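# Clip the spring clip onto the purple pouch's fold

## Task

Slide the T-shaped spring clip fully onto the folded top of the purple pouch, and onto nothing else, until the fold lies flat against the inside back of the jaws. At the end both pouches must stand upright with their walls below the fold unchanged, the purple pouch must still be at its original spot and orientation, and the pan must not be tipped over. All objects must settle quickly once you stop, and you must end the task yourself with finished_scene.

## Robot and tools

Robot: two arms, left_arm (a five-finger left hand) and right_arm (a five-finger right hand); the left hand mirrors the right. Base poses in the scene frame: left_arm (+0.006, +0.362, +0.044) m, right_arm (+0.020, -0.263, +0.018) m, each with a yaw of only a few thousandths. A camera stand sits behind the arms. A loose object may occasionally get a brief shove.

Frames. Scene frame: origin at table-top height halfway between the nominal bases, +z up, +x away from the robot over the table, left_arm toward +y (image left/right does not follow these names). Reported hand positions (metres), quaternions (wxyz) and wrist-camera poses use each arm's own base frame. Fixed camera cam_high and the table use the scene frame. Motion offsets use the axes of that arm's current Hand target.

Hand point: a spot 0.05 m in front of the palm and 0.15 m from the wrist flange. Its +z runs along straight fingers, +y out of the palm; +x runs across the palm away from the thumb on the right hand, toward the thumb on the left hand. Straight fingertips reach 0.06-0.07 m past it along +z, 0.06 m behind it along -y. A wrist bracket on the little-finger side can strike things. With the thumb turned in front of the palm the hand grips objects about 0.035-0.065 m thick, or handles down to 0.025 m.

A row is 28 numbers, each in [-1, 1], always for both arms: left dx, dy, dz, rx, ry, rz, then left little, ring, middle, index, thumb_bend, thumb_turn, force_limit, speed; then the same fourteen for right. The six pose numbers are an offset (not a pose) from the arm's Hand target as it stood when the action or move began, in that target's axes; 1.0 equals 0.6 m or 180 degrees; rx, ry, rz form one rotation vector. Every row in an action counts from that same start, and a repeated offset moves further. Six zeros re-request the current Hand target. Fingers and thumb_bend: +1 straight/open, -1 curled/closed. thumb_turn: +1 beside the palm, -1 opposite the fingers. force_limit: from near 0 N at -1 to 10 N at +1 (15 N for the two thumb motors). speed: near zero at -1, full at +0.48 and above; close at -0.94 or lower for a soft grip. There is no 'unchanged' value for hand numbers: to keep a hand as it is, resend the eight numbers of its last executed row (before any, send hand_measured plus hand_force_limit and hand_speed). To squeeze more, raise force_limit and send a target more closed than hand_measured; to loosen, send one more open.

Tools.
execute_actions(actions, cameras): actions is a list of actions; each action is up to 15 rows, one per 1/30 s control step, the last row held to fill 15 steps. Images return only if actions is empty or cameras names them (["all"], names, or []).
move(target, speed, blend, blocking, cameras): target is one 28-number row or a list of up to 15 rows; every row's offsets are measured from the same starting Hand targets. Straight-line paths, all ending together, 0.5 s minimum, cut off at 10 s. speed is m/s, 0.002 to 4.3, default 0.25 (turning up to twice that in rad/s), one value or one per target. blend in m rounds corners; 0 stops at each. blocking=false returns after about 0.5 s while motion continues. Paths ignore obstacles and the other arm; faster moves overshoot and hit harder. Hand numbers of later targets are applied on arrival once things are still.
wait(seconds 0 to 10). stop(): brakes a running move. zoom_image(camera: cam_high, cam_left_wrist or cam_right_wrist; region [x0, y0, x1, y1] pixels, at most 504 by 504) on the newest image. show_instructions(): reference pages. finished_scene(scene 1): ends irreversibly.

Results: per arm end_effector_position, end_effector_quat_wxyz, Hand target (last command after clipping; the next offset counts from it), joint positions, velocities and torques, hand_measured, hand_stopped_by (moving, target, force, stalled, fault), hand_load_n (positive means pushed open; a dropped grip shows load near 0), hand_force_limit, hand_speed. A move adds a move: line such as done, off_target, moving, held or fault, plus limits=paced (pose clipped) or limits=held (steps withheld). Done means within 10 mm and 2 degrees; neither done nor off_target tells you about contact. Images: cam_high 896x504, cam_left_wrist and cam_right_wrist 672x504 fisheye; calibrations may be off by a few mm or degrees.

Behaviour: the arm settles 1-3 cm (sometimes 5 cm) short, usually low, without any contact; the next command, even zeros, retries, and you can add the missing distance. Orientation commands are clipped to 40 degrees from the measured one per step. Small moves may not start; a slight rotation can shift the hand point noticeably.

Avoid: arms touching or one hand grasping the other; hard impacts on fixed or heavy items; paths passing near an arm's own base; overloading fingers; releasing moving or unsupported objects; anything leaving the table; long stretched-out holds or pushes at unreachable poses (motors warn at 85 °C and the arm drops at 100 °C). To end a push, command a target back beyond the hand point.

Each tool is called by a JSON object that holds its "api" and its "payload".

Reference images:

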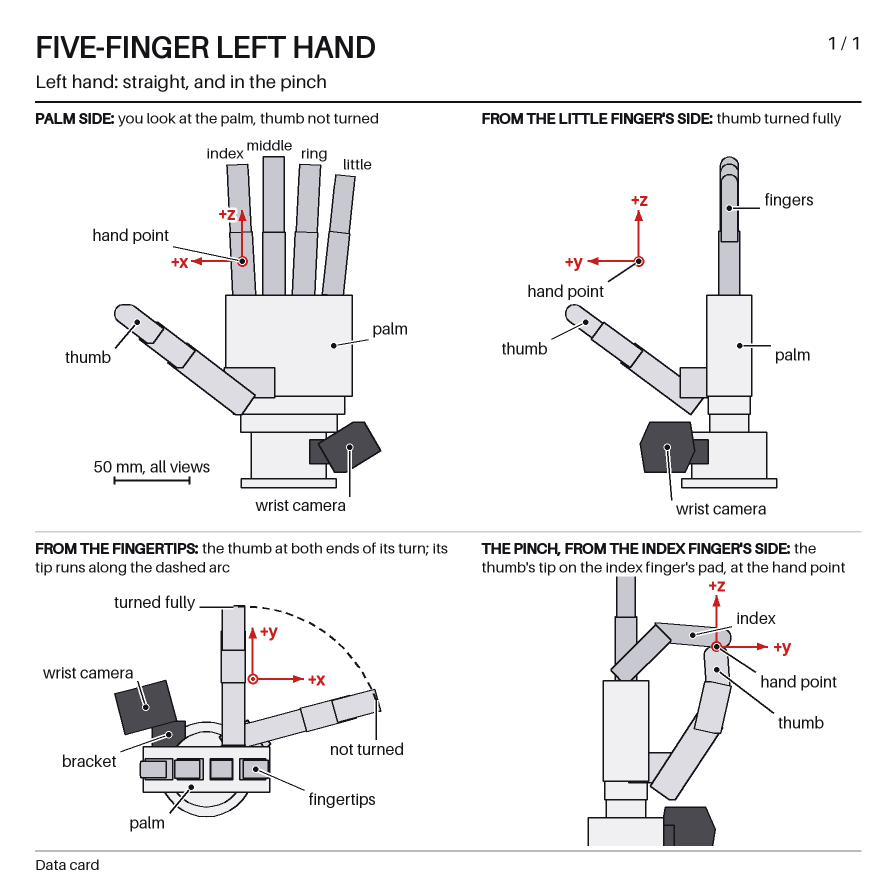

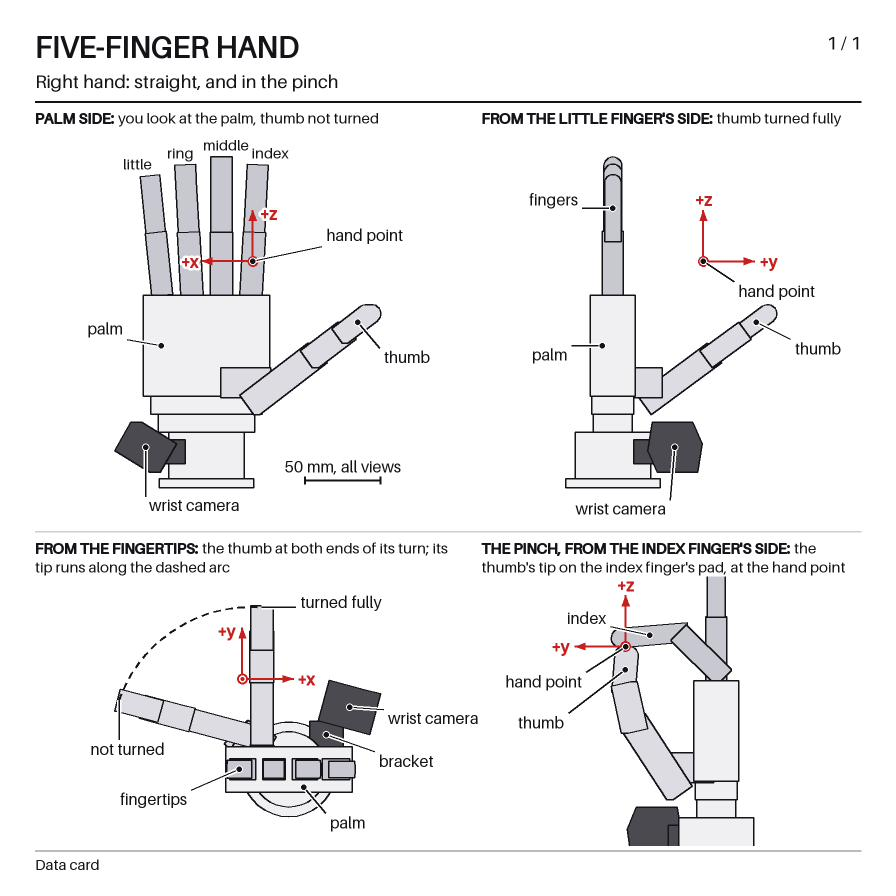

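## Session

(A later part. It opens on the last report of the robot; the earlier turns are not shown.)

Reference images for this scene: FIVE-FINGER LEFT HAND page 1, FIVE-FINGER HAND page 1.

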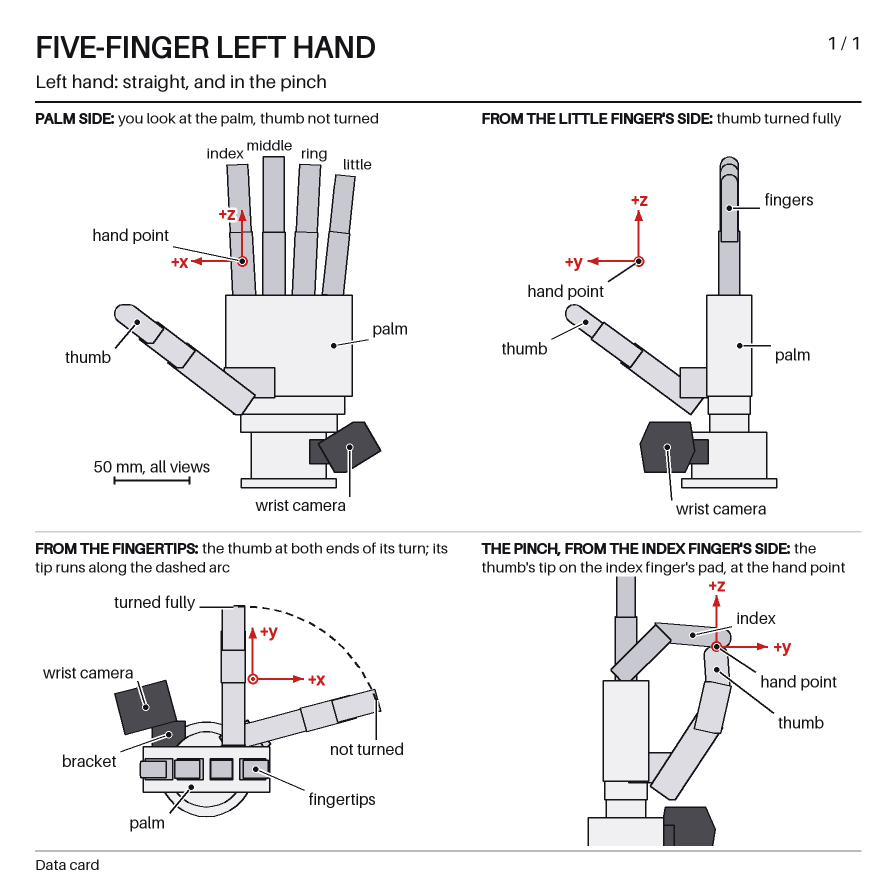

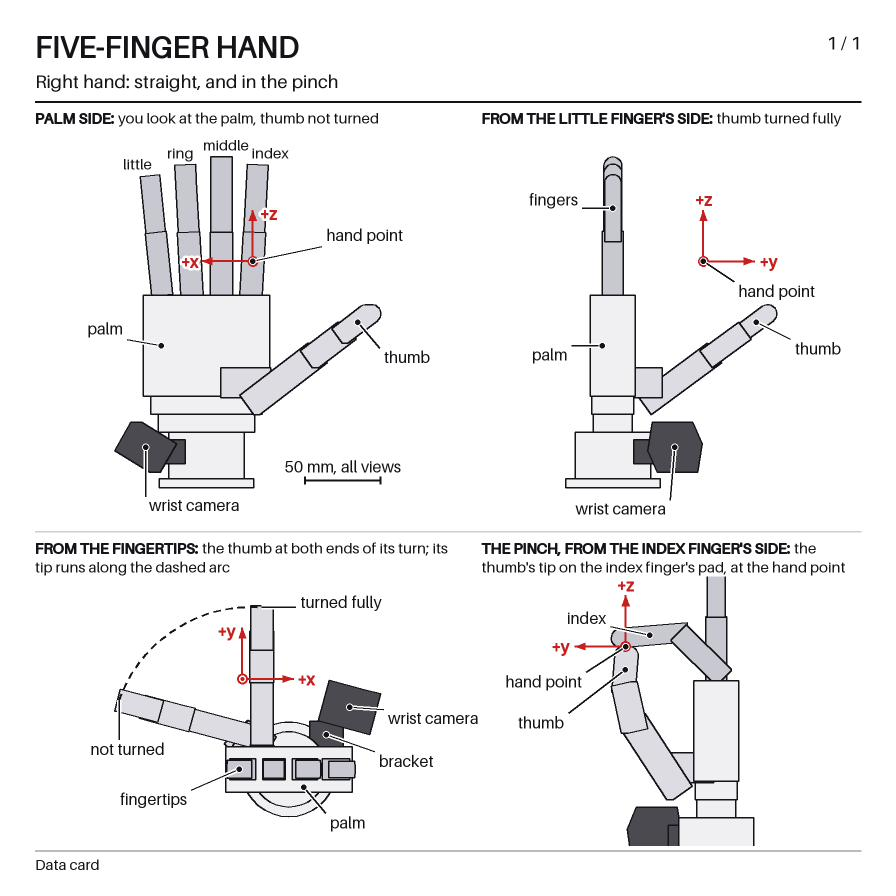

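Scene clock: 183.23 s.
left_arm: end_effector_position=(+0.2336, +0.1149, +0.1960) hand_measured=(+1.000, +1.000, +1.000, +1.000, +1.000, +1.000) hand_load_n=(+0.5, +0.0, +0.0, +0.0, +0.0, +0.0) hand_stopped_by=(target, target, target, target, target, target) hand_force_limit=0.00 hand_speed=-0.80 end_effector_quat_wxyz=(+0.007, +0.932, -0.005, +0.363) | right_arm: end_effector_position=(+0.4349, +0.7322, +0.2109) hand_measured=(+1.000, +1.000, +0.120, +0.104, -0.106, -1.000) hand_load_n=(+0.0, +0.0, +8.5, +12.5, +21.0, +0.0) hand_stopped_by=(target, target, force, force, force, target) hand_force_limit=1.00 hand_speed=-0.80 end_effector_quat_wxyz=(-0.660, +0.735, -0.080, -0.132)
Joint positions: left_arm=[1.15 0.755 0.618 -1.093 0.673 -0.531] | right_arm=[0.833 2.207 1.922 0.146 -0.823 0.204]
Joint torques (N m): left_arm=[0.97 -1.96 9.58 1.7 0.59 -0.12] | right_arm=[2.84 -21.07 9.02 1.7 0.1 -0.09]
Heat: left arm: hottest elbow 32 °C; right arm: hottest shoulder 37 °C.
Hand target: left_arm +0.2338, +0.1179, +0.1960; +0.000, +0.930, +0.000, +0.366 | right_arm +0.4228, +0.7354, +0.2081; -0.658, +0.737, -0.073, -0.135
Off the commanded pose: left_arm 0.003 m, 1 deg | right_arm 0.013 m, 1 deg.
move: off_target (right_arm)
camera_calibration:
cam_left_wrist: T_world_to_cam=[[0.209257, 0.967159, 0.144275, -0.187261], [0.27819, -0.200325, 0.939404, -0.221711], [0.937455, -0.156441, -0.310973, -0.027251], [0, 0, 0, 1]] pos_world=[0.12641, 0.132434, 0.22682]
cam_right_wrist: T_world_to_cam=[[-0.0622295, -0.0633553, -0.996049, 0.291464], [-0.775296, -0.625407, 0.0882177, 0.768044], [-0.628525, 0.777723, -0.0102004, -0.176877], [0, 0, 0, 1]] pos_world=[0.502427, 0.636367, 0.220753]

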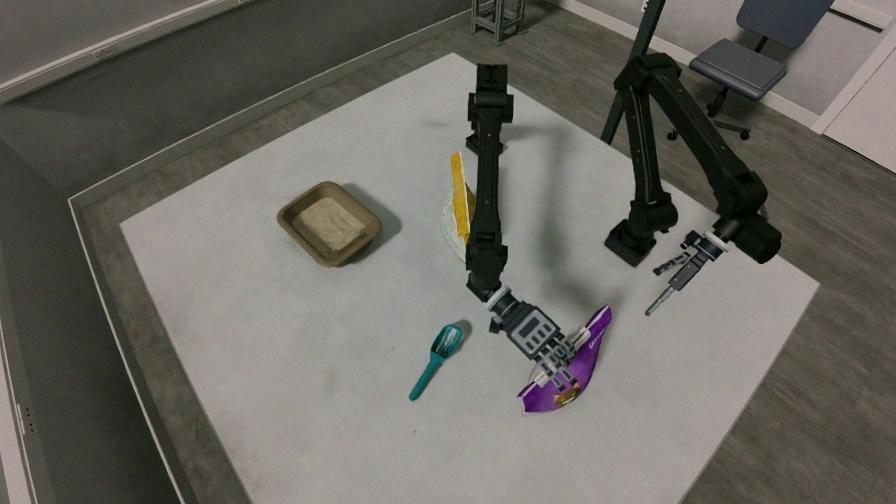

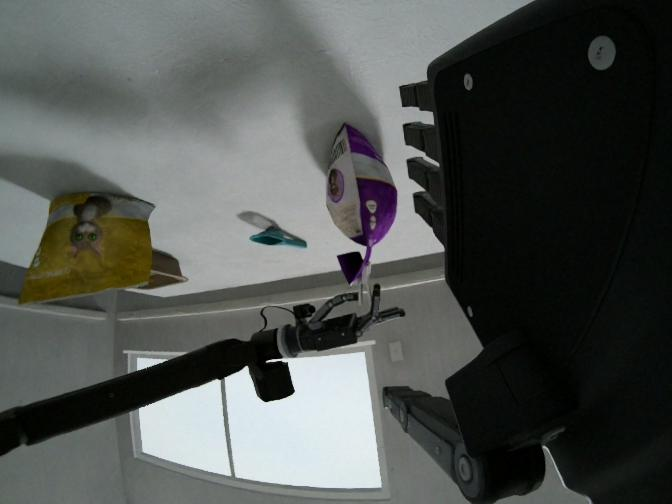

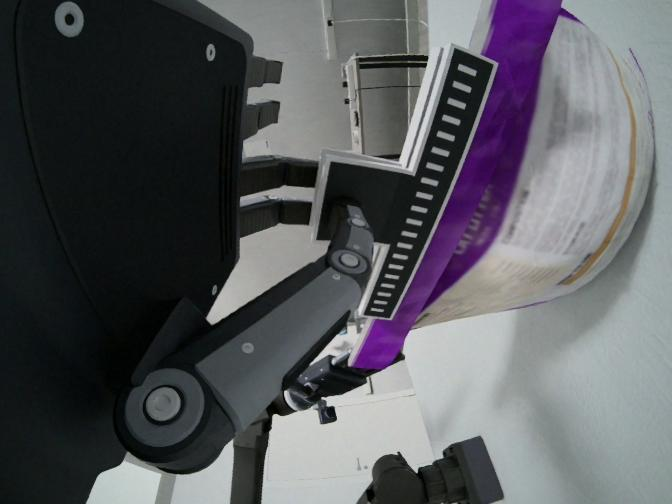

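{"api": "move", "payload": {"target": [0,0,0,0,0,0,1,1,1,1,1,1,0,-0.8,0,0,0,0,0,0,1,1,0.22,0.22,-0.06,-1,1,-0.9], "speed": 0.05, "cameras": ["cam_left_wrist","cam_right_wrist","cam_high"]}}

{"api": "zoom_image", "payload": {"camera": "cam_right_wrist", "region": [420, 20, 510, 110]}}

{"api": "zoom_image", "payload": {"camera": "cam_right_wrist", "region": [330, 270, 420, 370]}}

{"api": "zoom_image", "payload": {"camera": "cam_left_wrist", "region": [340, 250, 380, 310]}}

Scene clock: 186.27 s.
left_arm: end_effector_position=(+0.2336, +0.1149, +0.1960) hand_measured=(+1.000, +1.000, +1.000, +1.000, +1.000, +1.000) hand_load_n=(+0.0, +0.0, +0.0, +0.0, +0.0, +0.0) hand_stopped_by=(target, target, target, target, target, target) hand_force_limit=0.00 hand_speed=-0.80 end_effector_quat_wxyz=(+0.007, +0.932, -0.005, +0.363) | right_arm: end_effector_position=(+0.4351, +0.7321, +0.2124) hand_measured=(+1.000, +1.000, +0.222, +0.222, -0.054, -1.000) hand_load_n=(+0.0, +0.0, +6.5, +5.0, +10.5, +1.0) hand_stopped_by=(target, target, target, target, target, target) hand_force_limit=1.00 hand_speed=-0.90 end_effector_quat_wxyz=(-0.661, +0.735, -0.080, -0.131)
Joint positions: left_arm=[1.15 0.755 0.618 -1.093 0.673 -0.531] | right_arm=[0.833 2.205 1.922 0.146 -0.821 0.204]
Joint torques (N m): left_arm=[1.03 -1.96 9.62 1.73 0.59 -0.12] | right_arm=[2.84 -20.84 9.06 1.65 0.04 -0.1]
Heat: left arm: hottest elbow 32 °C; right arm: hottest shoulder 37 °C.
Hand target: left_arm +0.2338, +0.1179, +0.1960; +0.000, +0.930, +0.000, +0.366 | right_arm +0.4228, +0.7354, +0.2082; -0.658, +0.737, -0.073, -0.135
Off the commanded pose: left_arm 0.003 m, 1 deg | right_arm 0.013 m, 1 deg.
move: off_target (right_arm)
camera_calibration:
cam_left_wrist: T_world_to_cam=[[0.209257, 0.967159, 0.144275, -0.187261], [0.27819, -0.200325, 0.939404, -0.221711], [0.937455, -0.156441, -0.310973, -0.027251], [0, 0, 0, 1]] pos_world=[0.12641, 0.132434, 0.22682]
cam_right_wrist: T_world_to_cam=[[-0.0609018, -0.0619966, -0.996217, 0.291454], [-0.776423, -0.624273, 0.0863149, 0.768112], [-0.627263, 0.778742, -0.0101162, -0.178088], [0, 0, 0, 1]] pos_world=[0.502422, 0.636265, 0.22225]

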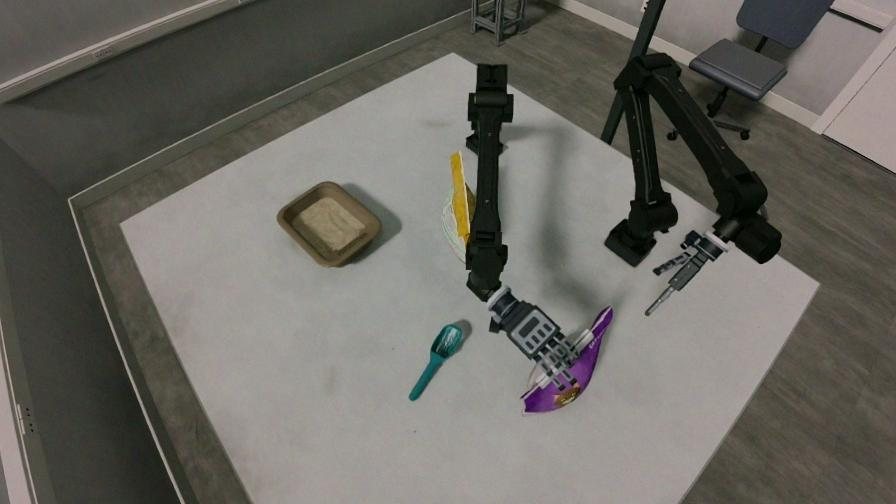

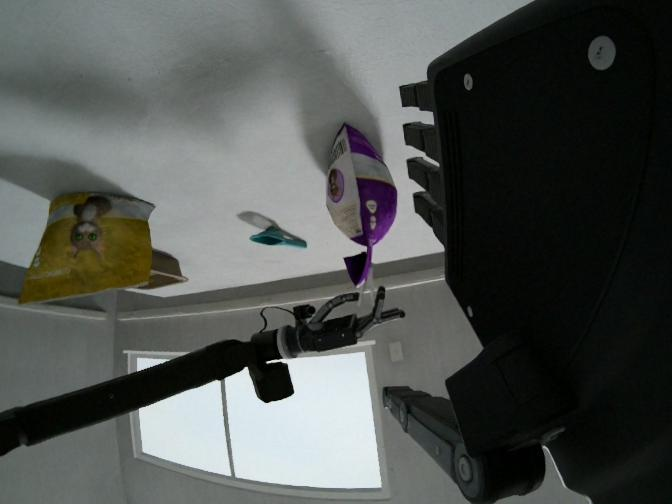

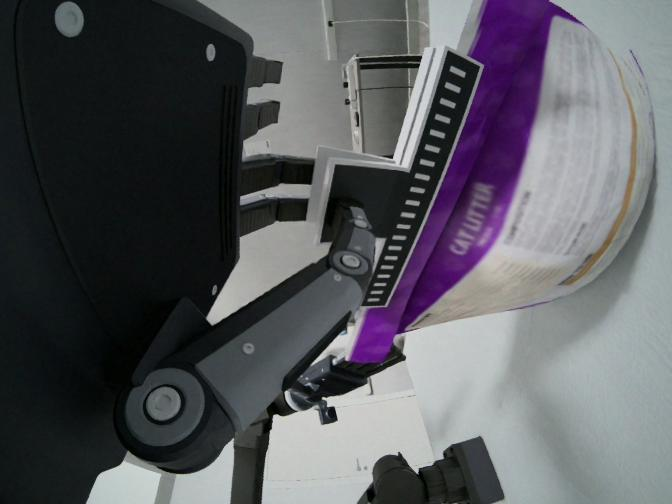

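Scaled by 5.600 from the camera's 672x504 image, which has a finer 960x720 frame.

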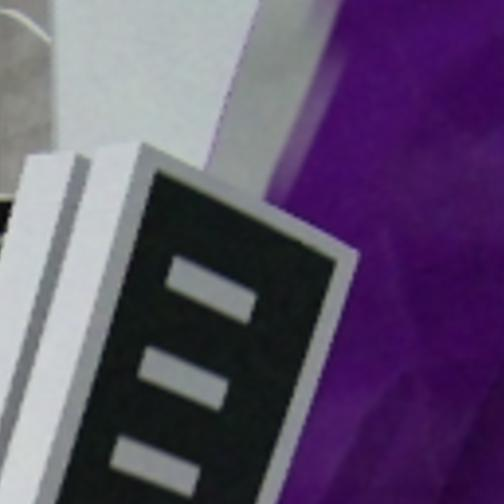

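Scaled by 5.040 from the camera's 672x504 image, which has a finer 960x720 frame.

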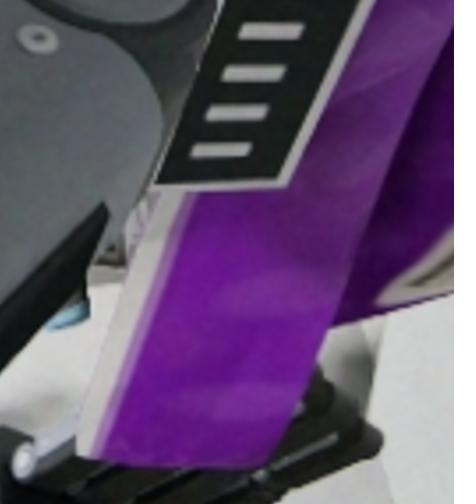

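Scaled by 8.400 from the camera's 672x504 image, which has a finer 960x720 frame.

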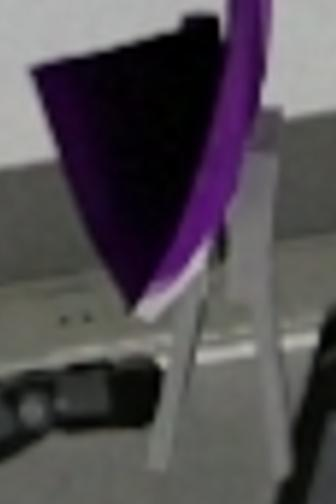

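{"api": "move", "payload": {"target": [0,0,0,0,0,0,1,1,1,1,1,1,0,-0.8,0.001,0.0185,0.0022,0,0,0,1,1,0.22,0.22,-0.06,-1,1,-0.9], "speed": 0.05, "cameras": ["cam_left_wrist","cam_right_wrist","cam_high"]}}

{"api": "zoom_image", "payload": {"camera": "cam_right_wrist", "region": [420, 20, 510, 110]}}

{"api": "zoom_image", "payload": {"camera": "cam_right_wrist", "region": [330, 270, 420, 370]}}

{"api": "zoom_image", "payload": {"camera": "cam_left_wrist", "region": [340, 230, 400, 310]}}

Scene clock: 187.83 s.
left_arm: end_effector_position=(+0.2336, +0.1149, +0.1960) hand_measured=(+1.000, +1.000, +1.000, +1.000, +1.000, +1.000) hand_load_n=(+0.0, +0.0, +0.0, +0.0, +0.0, +0.0) hand_stopped_by=(target, target, target, target, target, target) hand_force_limit=0.00 hand_speed=-0.80 end_effector_quat_wxyz=(+0.007, +0.932, -0.005, +0.363) | right_arm: end_effector_position=(+0.4349, +0.7315, +0.2110) hand_measured=(+1.000, +1.000, +0.222, +0.222, -0.054, -1.000) hand_load_n=(+0.0, +0.0, +6.5, +5.5, +10.0, +1.0) hand_stopped_by=(target, target, target, target, target, target) hand_force_limit=1.00 hand_speed=-0.90 end_effector_quat_wxyz=(-0.666, +0.731, -0.076, -0.127)
Joint positions: left_arm=[1.15 0.755 0.618 -1.093 0.673 -0.531] | right_arm=[0.833 2.202 1.906 0.177 -0.819 0.204]
Joint torques (N m): left_arm=[1.03 -1.96 9.52 1.69 0.59 -0.13] | right_arm=[3.02 -20.31 8.59 1.54 0.05 -0.09]
Heat: left arm: hottest elbow 32 °C; right arm: hottest shoulder 37 °C.
Hand target: left_arm +0.2338, +0.1179, +0.1960; +0.000, +0.930, +0.000, +0.366 | right_arm +0.4201, +0.7354, +0.1971; -0.658, +0.737, -0.073, -0.135
Off the commanded pose: left_arm 0.003 m, 1 deg | right_arm 0.021 m, 1 deg.
move: off_target (right_arm)
camera_calibration:
cam_left_wrist: T_world_to_cam=[[0.209257, 0.967159, 0.144275, -0.187261], [0.27819, -0.200325, 0.939404, -0.221711], [0.937455, -0.156441, -0.310973, -0.027251], [0, 0, 0, 1]] pos_world=[0.12641, 0.132434, 0.22682]
cam_right_wrist: T_world_to_cam=[[-0.0494854, -0.049668, -0.997539, 0.276267], [-0.778949, -0.623205, 0.0696714, 0.771469], [-0.625132, 0.78048, -0.00784923, -0.180455], [0, 0, 0, 1]] pos_world=[0.501798, 0.635346, 0.220422]

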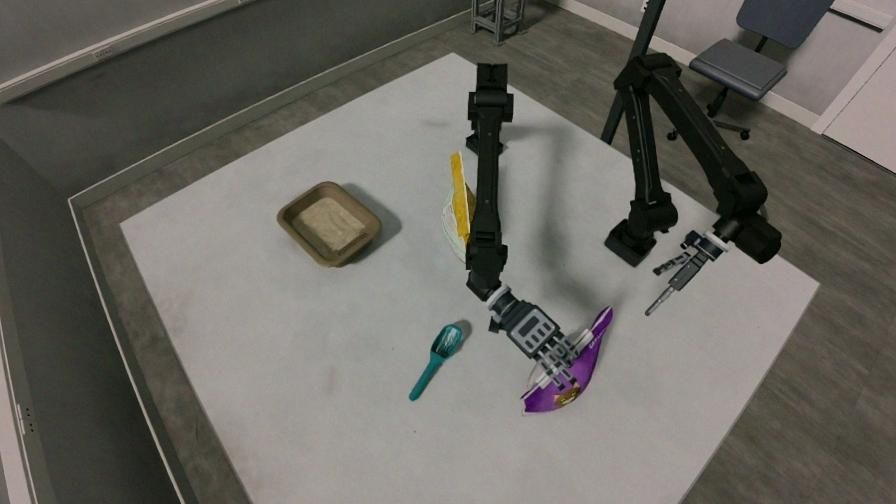

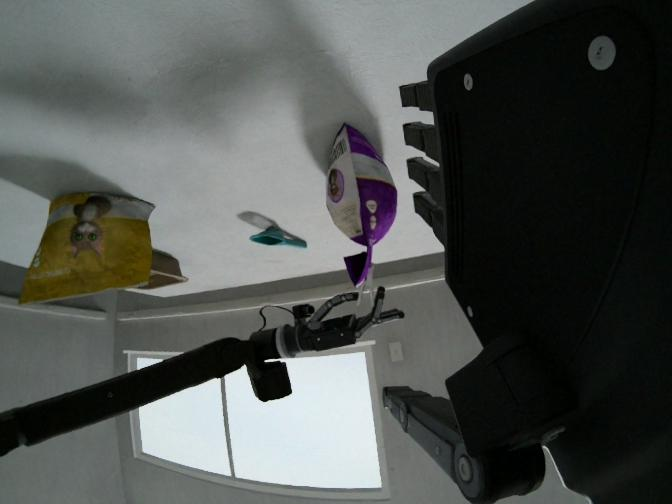

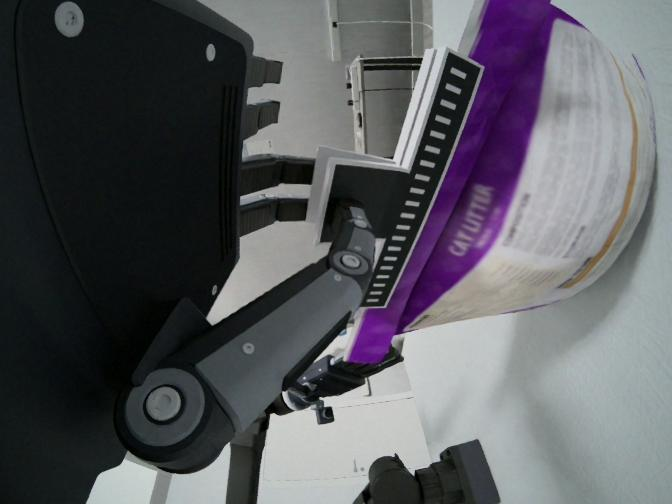

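Scaled by 5.600 from the camera's 672x504 image, which has a finer 960x720 frame.

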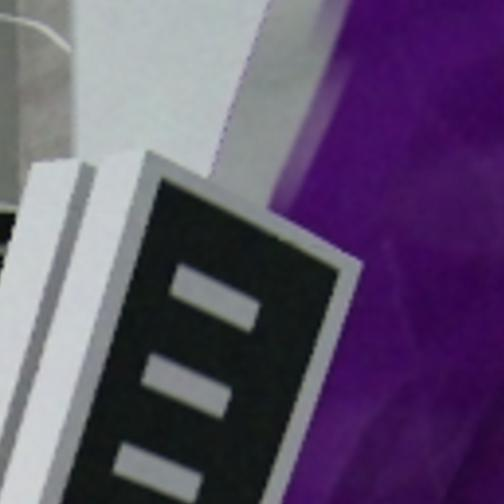

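Scaled by 5.040 from the camera's 672x504 image, which has a finer 960x720 frame.

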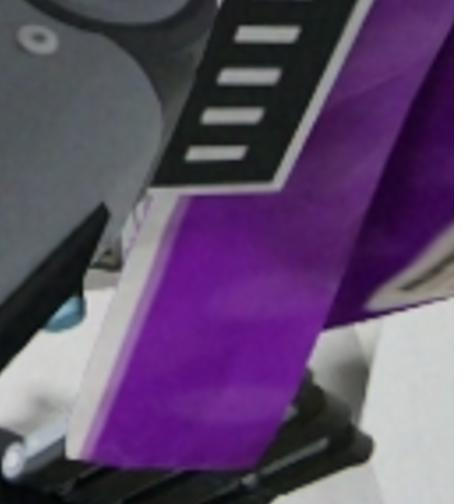

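Scaled by 6.300 from the camera's 672x504 image, which has a finer 960x720 frame.

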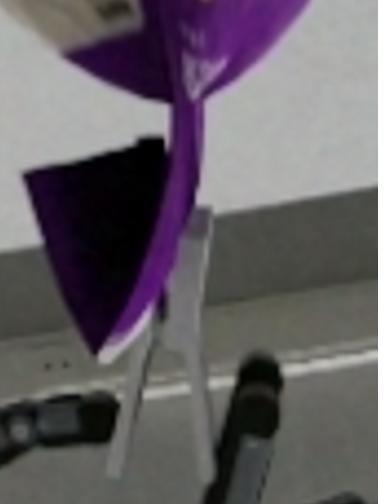

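{"api": "move", "payload": {"target": [0,0,0,0,0,0,1,1,1,1,1,1,0,-0.8,0,0,0,0,0,0,1,1,0.1,0.1,-0.1,-1,1,-0.9], "speed": 0.05, "cameras": ["cam_left_wrist","cam_right_wrist","cam_high"]}}

{"api": "zoom_image", "payload": {"camera": "cam_right_wrist", "region": [420, 20, 510, 110]}}

{"api": "zoom_image", "payload": {"camera": "cam_right_wrist", "region": [330, 270, 420, 370]}}

{"api": "zoom_image", "payload": {"camera": "cam_left_wrist", "region": [340, 230, 400, 310]}}

Scene clock: 190.30 s.
left_arm: end_effector_position=(+0.2336, +0.1149, +0.1960) hand_measured=(+1.000, +1.000, +1.000, +1.000, +1.000, +1.000) hand_load_n=(+0.0, +0.0, +0.0, +0.0, +0.0, +0.0) hand_stopped_by=(target, target, target, target, target, target) hand_force_limit=0.00 hand_speed=-0.80 end_effector_quat_wxyz=(+0.007, +0.932, -0.005, +0.363) | right_arm: end_effector_position=(+0.4345, +0.7311, +0.2099) hand_measured=(+1.000, +1.000, +0.104, +0.102, -0.080, -1.000) hand_load_n=(+0.0, +0.0, +9.5, +8.0, +17.5, +1.0) hand_stopped_by=(target, target, target, target, force, target) hand_force_limit=1.00 hand_speed=-0.90 end_effector_quat_wxyz=(-0.665, +0.732, -0.077, -0.127)
Joint positions: left_arm=[1.15 0.755 0.618 -1.093 0.673 -0.531] | right_arm=[0.833 2.202 1.903 0.177 -0.819 0.204]
Joint torques (N m): left_arm=[0.97 -1.96 9.59 1.7 0.58 -0.13] | right_arm=[3.08 -20.25 8.76 1.54 0.04 -0.1]
Heat: left arm: hottest elbow 32 °C; right arm: hottest shoulder 37 °C.
Hand target: left_arm +0.2338, +0.1179, +0.1960; +0.000, +0.930, +0.000, +0.366 | right_arm +0.4200, +0.7353, +0.1972; -0.658, +0.737, -0.073, -0.135
Off the commanded pose: left_arm 0.003 m, 1 deg | right_arm 0.020 m, 1 deg.
move: off_target (right_arm)
camera_calibration:
cam_left_wrist: T_world_to_cam=[[0.209257, 0.967159, 0.144275, -0.187261], [0.27819, -0.200325, 0.939404, -0.221711], [0.937455, -0.156441, -0.310973, -0.027251], [0, 0, 0, 1]] pos_world=[0.12641, 0.132434, 0.22682]
cam_right_wrist: T_world_to_cam=[[-0.0510474, -0.0514098, -0.997372, 0.276992], [-0.778824, -0.623099, 0.0719795, 0.77043], [-0.625162, 0.780452, -0.00823166, -0.180223], [0, 0, 0, 1]] pos_world=[0.5015, 0.634949, 0.219326]

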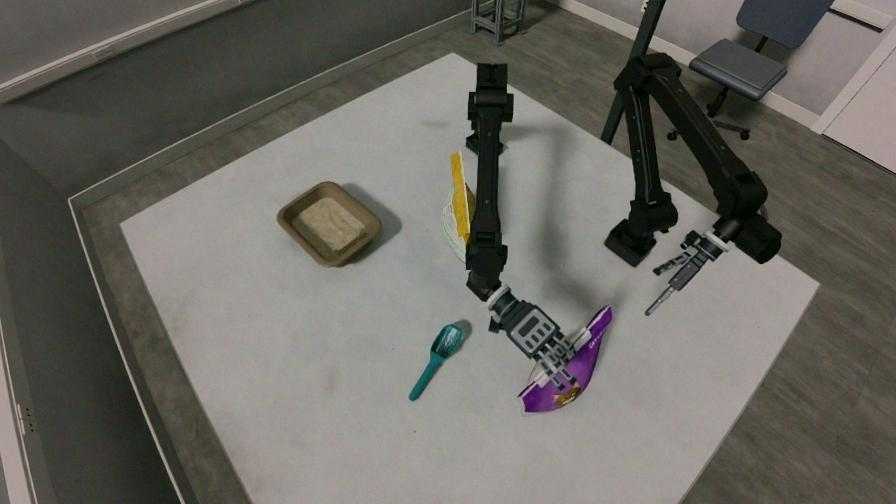

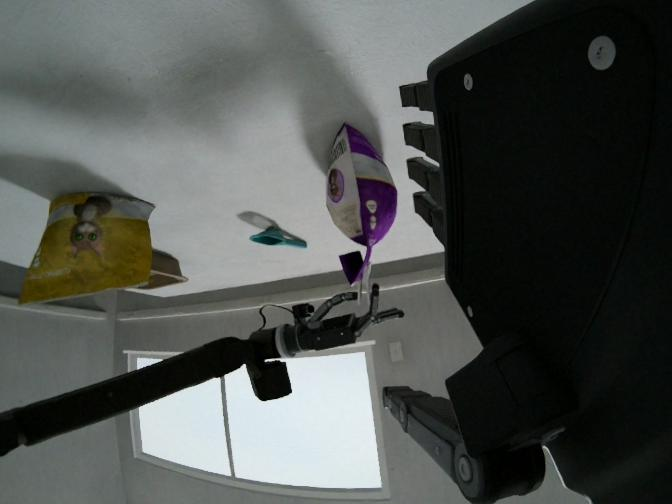

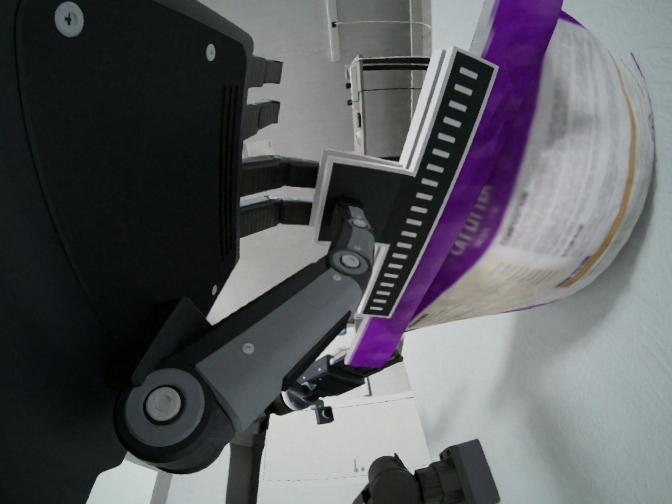

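Scaled by 5.600 from the camera's 672x504 image, which has a finer 960x720 frame.

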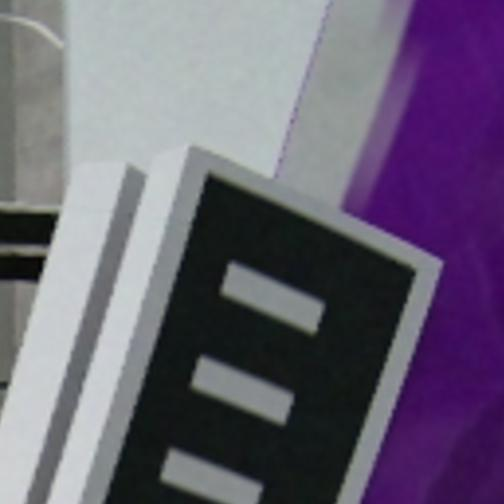

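Scaled by 5.040 from the camera's 672x504 image, which has a finer 960x720 frame.

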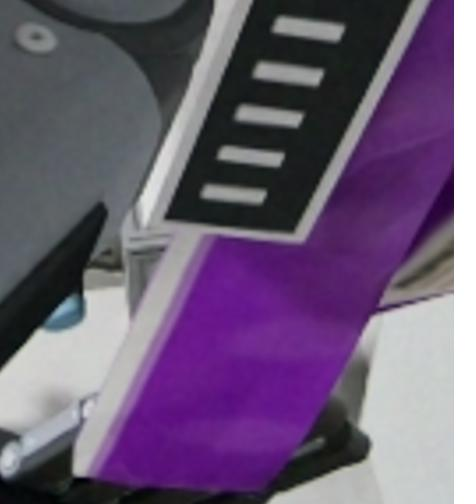

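Scaled by 6.300 from the camera's 672x504 image, which has a finer 960x720 frame.

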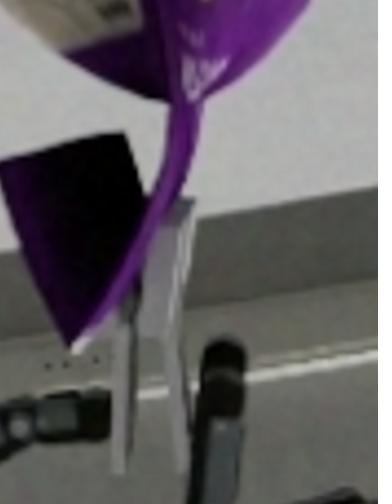

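{"api": "move", "payload": {"target": [[0,0,0,0,0,0,1,1,1,1,1,1,0,-0.8,0,0,0,0,0,0,1,1,0.26,0.26,0.0,-1,1,-0.8],[0,0,0,0,0,0,1,1,1,1,1,1,0,-0.8,0,0,0,0,0,0,1,1,0.1,0.1,-0.11,-1,1,-0.8]], "speed": 0.05, "cameras": ["cam_left_wrist","cam_right_wrist","cam_high"]}}

{"api": "zoom_image", "payload": {"camera": "cam_right_wrist", "region": [420, 20, 510, 110]}}

{"api": "zoom_image", "payload": {"camera": "cam_right_wrist", "region": [330, 270, 420, 370]}}

{"api": "zoom_image", "payload": {"camera": "cam_left_wrist", "region": [340, 230, 400, 310]}}

Scene clock: 192.00 s.
left_arm: end_effector_position=(+0.2336, +0.1149, +0.1960) hand_measured=(+1.000, +1.000, +1.000, +1.000, +1.000, +1.000) hand_load_n=(+0.0, +0.0, +0.0, +0.0, -0.5, +0.0) hand_stopped_by=(target, target, target, target, target, target) hand_force_limit=0.00 hand_speed=-0.80 end_effector_quat_wxyz=(+0.007, +0.932, -0.005, +0.363) | right_arm: end_effector_position=(+0.4343, +0.7303, +0.2084) hand_measured=(+1.000, +1.000, +0.102, +0.102, -0.042, -1.000) hand_load_n=(+0.0, -0.5, +8.0, +7.0, +17.0, +1.0) hand_stopped_by=(target, target, target, target, force, target) hand_force_limit=1.00 hand_speed=-0.80 end_effector_quat_wxyz=(-0.664, +0.733, -0.078, -0.127)
Joint positions: left_arm=[1.15 0.755 0.618 -1.093 0.673 -0.531] | right_arm=[0.833 2.201 1.898 0.177 -0.818 0.204]
Joint torques (N m): left_arm=[0.97 -1.79 9.52 1.68 0.59 -0.15] | right_arm=[3.08 -20.13 9.16 1.52 0.03 -0.09]
Heat: left arm: hottest elbow 32 °C; right arm: hottest shoulder 37 °C.
Hand target: left_arm +0.2338, +0.1179, +0.1960; +0.000, +0.930, +0.000, +0.366 | right_arm +0.4203, +0.7353, +0.1972; -0.658, +0.737, -0.073, -0.135
Off the commanded pose: left_arm 0.003 m, 1 deg | right_arm 0.019 m, 1 deg.
move: off_target (right_arm); target 2's new numbers were sent with right_arm's hand 0.020 m and 1 deg from that target
camera_calibration:
cam_left_wrist: T_world_to_cam=[[0.209257, 0.967159, 0.144275, -0.187261], [0.27819, -0.200325, 0.939404, -0.221711], [0.937455, -0.156441, -0.310973, -0.027251], [0, 0, 0, 1]] pos_world=[0.12641, 0.132434, 0.22682]
cam_right_wrist: T_world_to_cam=[[-0.0531471, -0.0536186, -0.997146, 0.278043], [-0.779192, -0.622283, 0.0749917, 0.768742], [-0.624528, 0.780954, -0.00870666, -0.180253], [0, 0, 0, 1]] pos_world=[0.501202, 0.634053, 0.218031]

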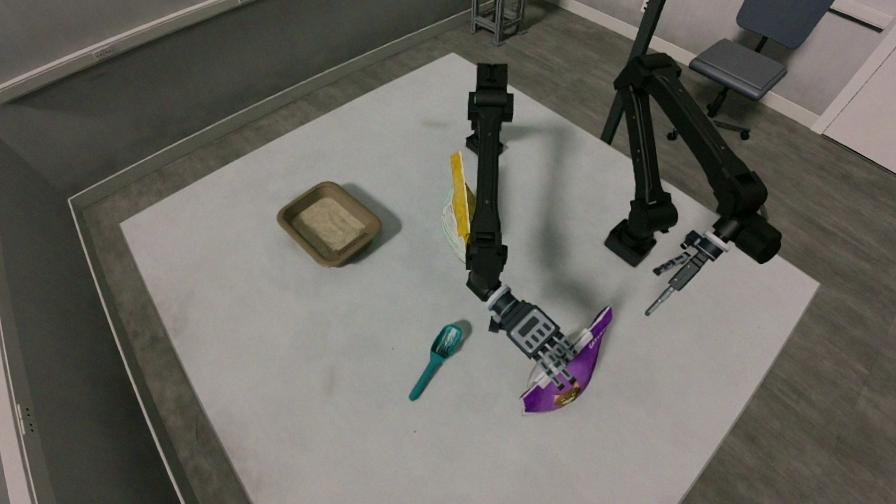

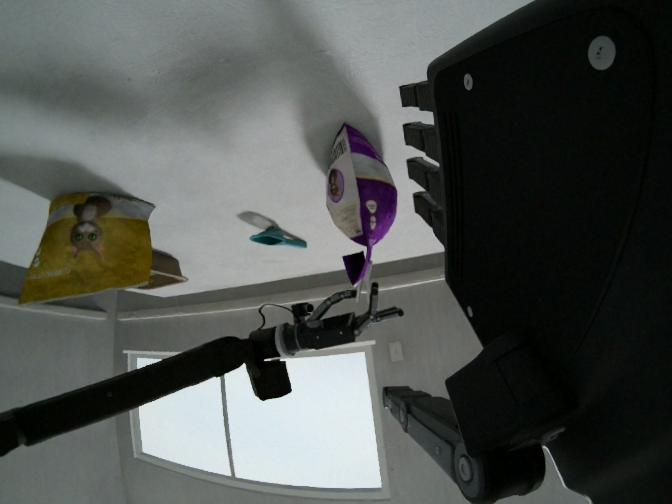

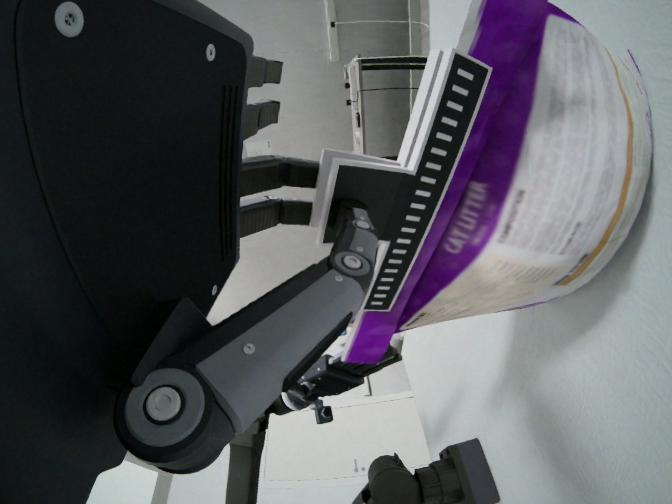

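Scaled by 5.600 from the camera's 672x504 image, which has a finer 960x720 frame.

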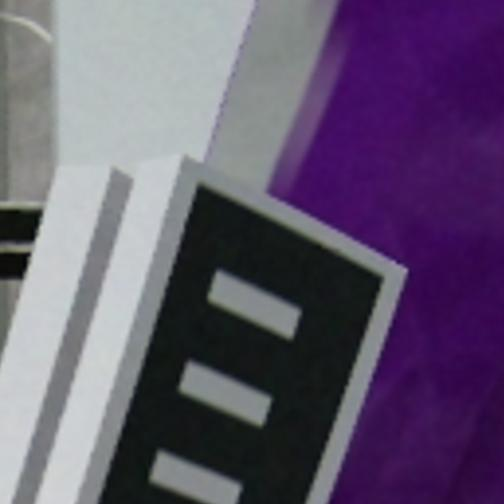

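Scaled by 5.040 from the camera's 672x504 image, which has a finer 960x720 frame.

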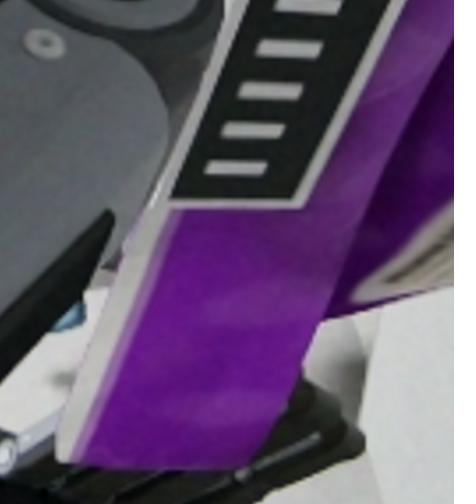

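Scaled by 6.300 from the camera's 672x504 image, which has a finer 960x720 frame.

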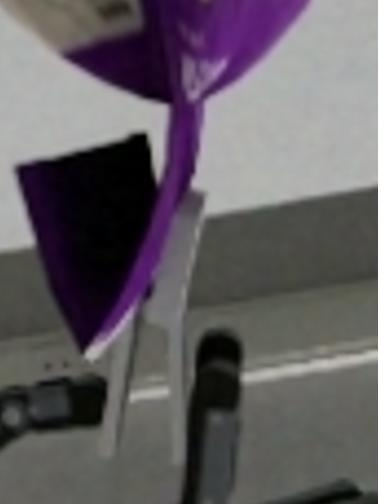

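{"api": "move", "payload": {"target": [[0,0,0,0,0,0,1,1,1,1,1,1,0,-0.8,0,0,0,0,0,0,1,1,0.26,0.26,0.06,-1,1,-0.8],[0,0,0,0,0,0,1,1,1,1,1,1,0,-0.8,0,0,0,0,0,0,1,1,0.1,0.1,-0.08,-1,1,-0.8]], "speed": 0.05, "cameras": ["cam_left_wrist","cam_right_wrist","cam_high"]}}

{"api": "zoom_image", "payload": {"camera": "cam_right_wrist", "region": [420, 20, 510, 110]}}

{"api": "zoom_image", "payload": {"camera": "cam_right_wrist", "region": [330, 270, 420, 370]}}

{"api": "zoom_image", "payload": {"camera": "cam_left_wrist", "region": [340, 230, 400, 310]}}

{"api": "zoom_image", "payload": {"camera": "cam_high", "region": [500, 290, 630, 420]}}

Scene clock: 194.53 s.
left_arm: end_effector_position=(+0.2336, +0.1149, +0.1960) hand_measured=(+1.000, +1.000, +1.000, +1.000, +1.000, +1.000) hand_load_n=(+0.0, +0.0, +0.0, +0.0, +0.0, +0.0) hand_stopped_by=(target, target, target, target, target, target) hand_force_limit=0.00 hand_speed=-0.80 end_effector_quat_wxyz=(+0.007, +0.932, -0.005, +0.363) | right_arm: end_effector_position=(+0.4247, +0.7317, +0.1987) hand_measured=(+1.000, +1.000, +0.102, +0.100, -0.012, -1.000) hand_load_n=(+0.0, +0.0, +3.5, +2.0, +14.5, +1.5) hand_stopped_by=(target, target, target, target, force, target) hand_force_limit=1.00 hand_speed=-0.80 end_effector_quat_wxyz=(-0.658, +0.737, -0.078, -0.135)
Joint positions: left_arm=[1.15 0.755 0.618 -1.093 0.673 -0.531] | right_arm=[0.842 2.201 1.88 0.177 -0.82 0.202]
Joint torques (N m): left_arm=[0.91 -2.08 9.54 1.69 0.59 -0.13] | right_arm=[2.32 -20.13 10.66 1.52 0.1 -0.06]
Heat: left arm: hottest elbow 32 °C; right arm: hottest shoulder 36 °C.
Hand target: left_arm +0.2338, +0.1179, +0.1960; +0.000, +0.930, +0.000, +0.366 | right_arm +0.4202, +0.7353, +0.1970; -0.658, +0.737, -0.073, -0.135
Off the commanded pose: left_arm 0.003 m, 1 deg | right_arm 0.006 m, 1 deg.
move: done
camera_calibration:
cam_left_wrist: T_world_to_cam=[[0.209257, 0.967159, 0.144275, -0.187261], [0.27819, -0.200325, 0.939404, -0.221711], [0.937455, -0.156441, -0.310973, -0.027251], [0, 0, 0, 1]] pos_world=[0.12641, 0.132434, 0.22682]
cam_right_wrist: T_world_to_cam=[[-0.0628926, -0.0675401, -0.995732, 0.281846], [-0.771271, -0.629905, 0.0914413, 0.761878], [-0.633393, 0.77373, -0.0124753, -0.177613], [0, 0, 0, 1]] pos_world=[0.492841, 0.636371, 0.208761]

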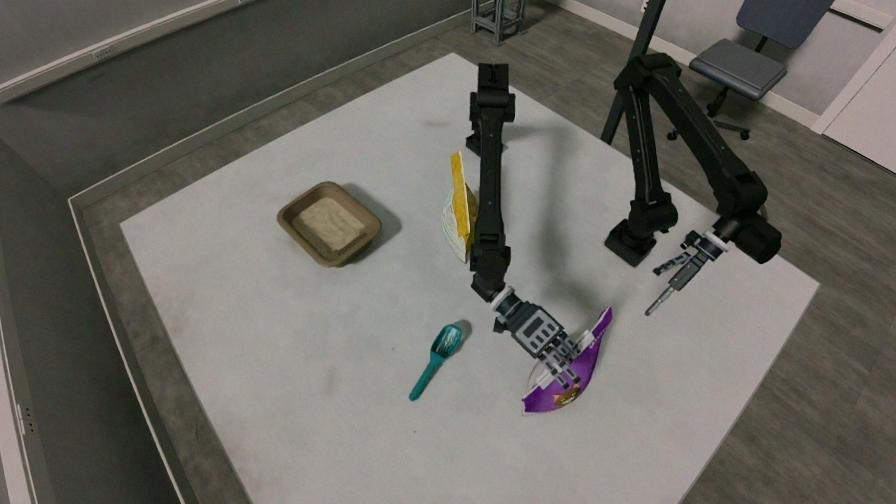

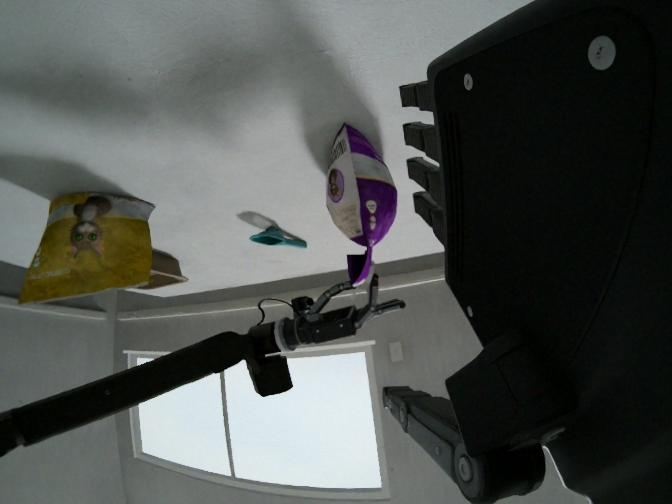

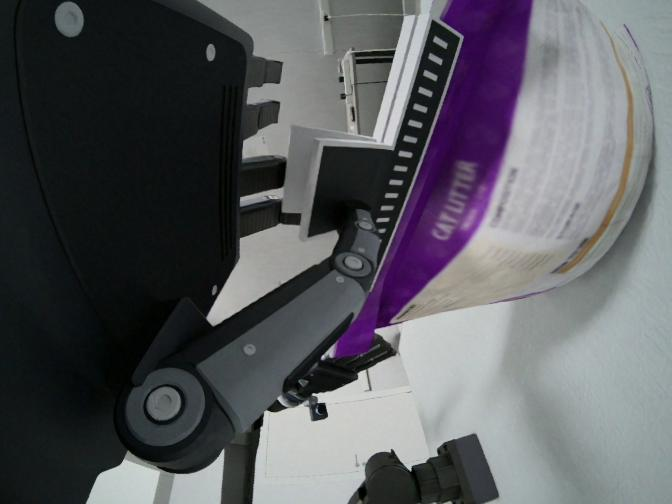

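Scaled by 5.600 from the camera's 672x504 image, which has a finer 960x720 frame.

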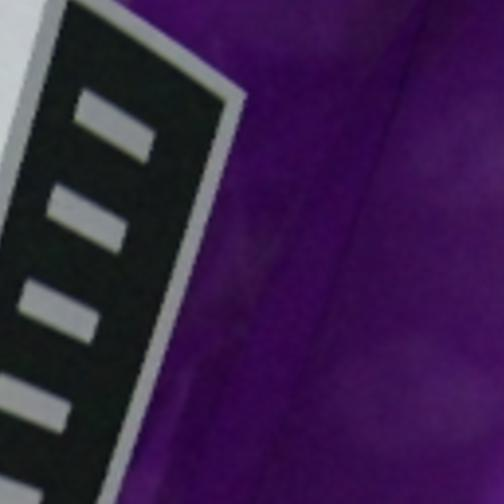

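Scaled by 5.040 from the camera's 672x504 image, which has a finer 960x720 frame.

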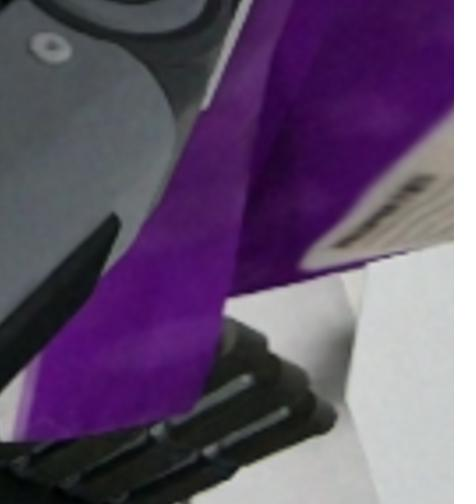

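Scaled by 6.300 from the camera's 672x504 image, which has a finer 960x720 frame.

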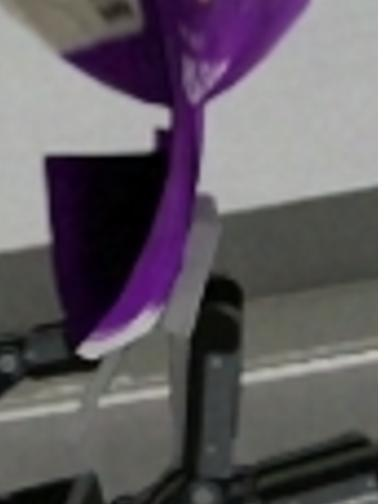

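Scaled by 3.877 from the camera's 896x504 image, which has a finer 1280x720 frame.

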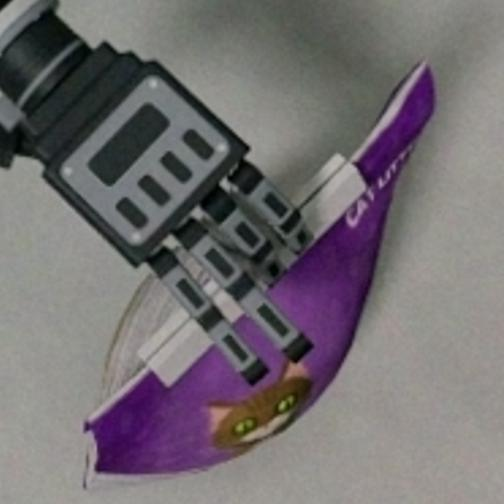

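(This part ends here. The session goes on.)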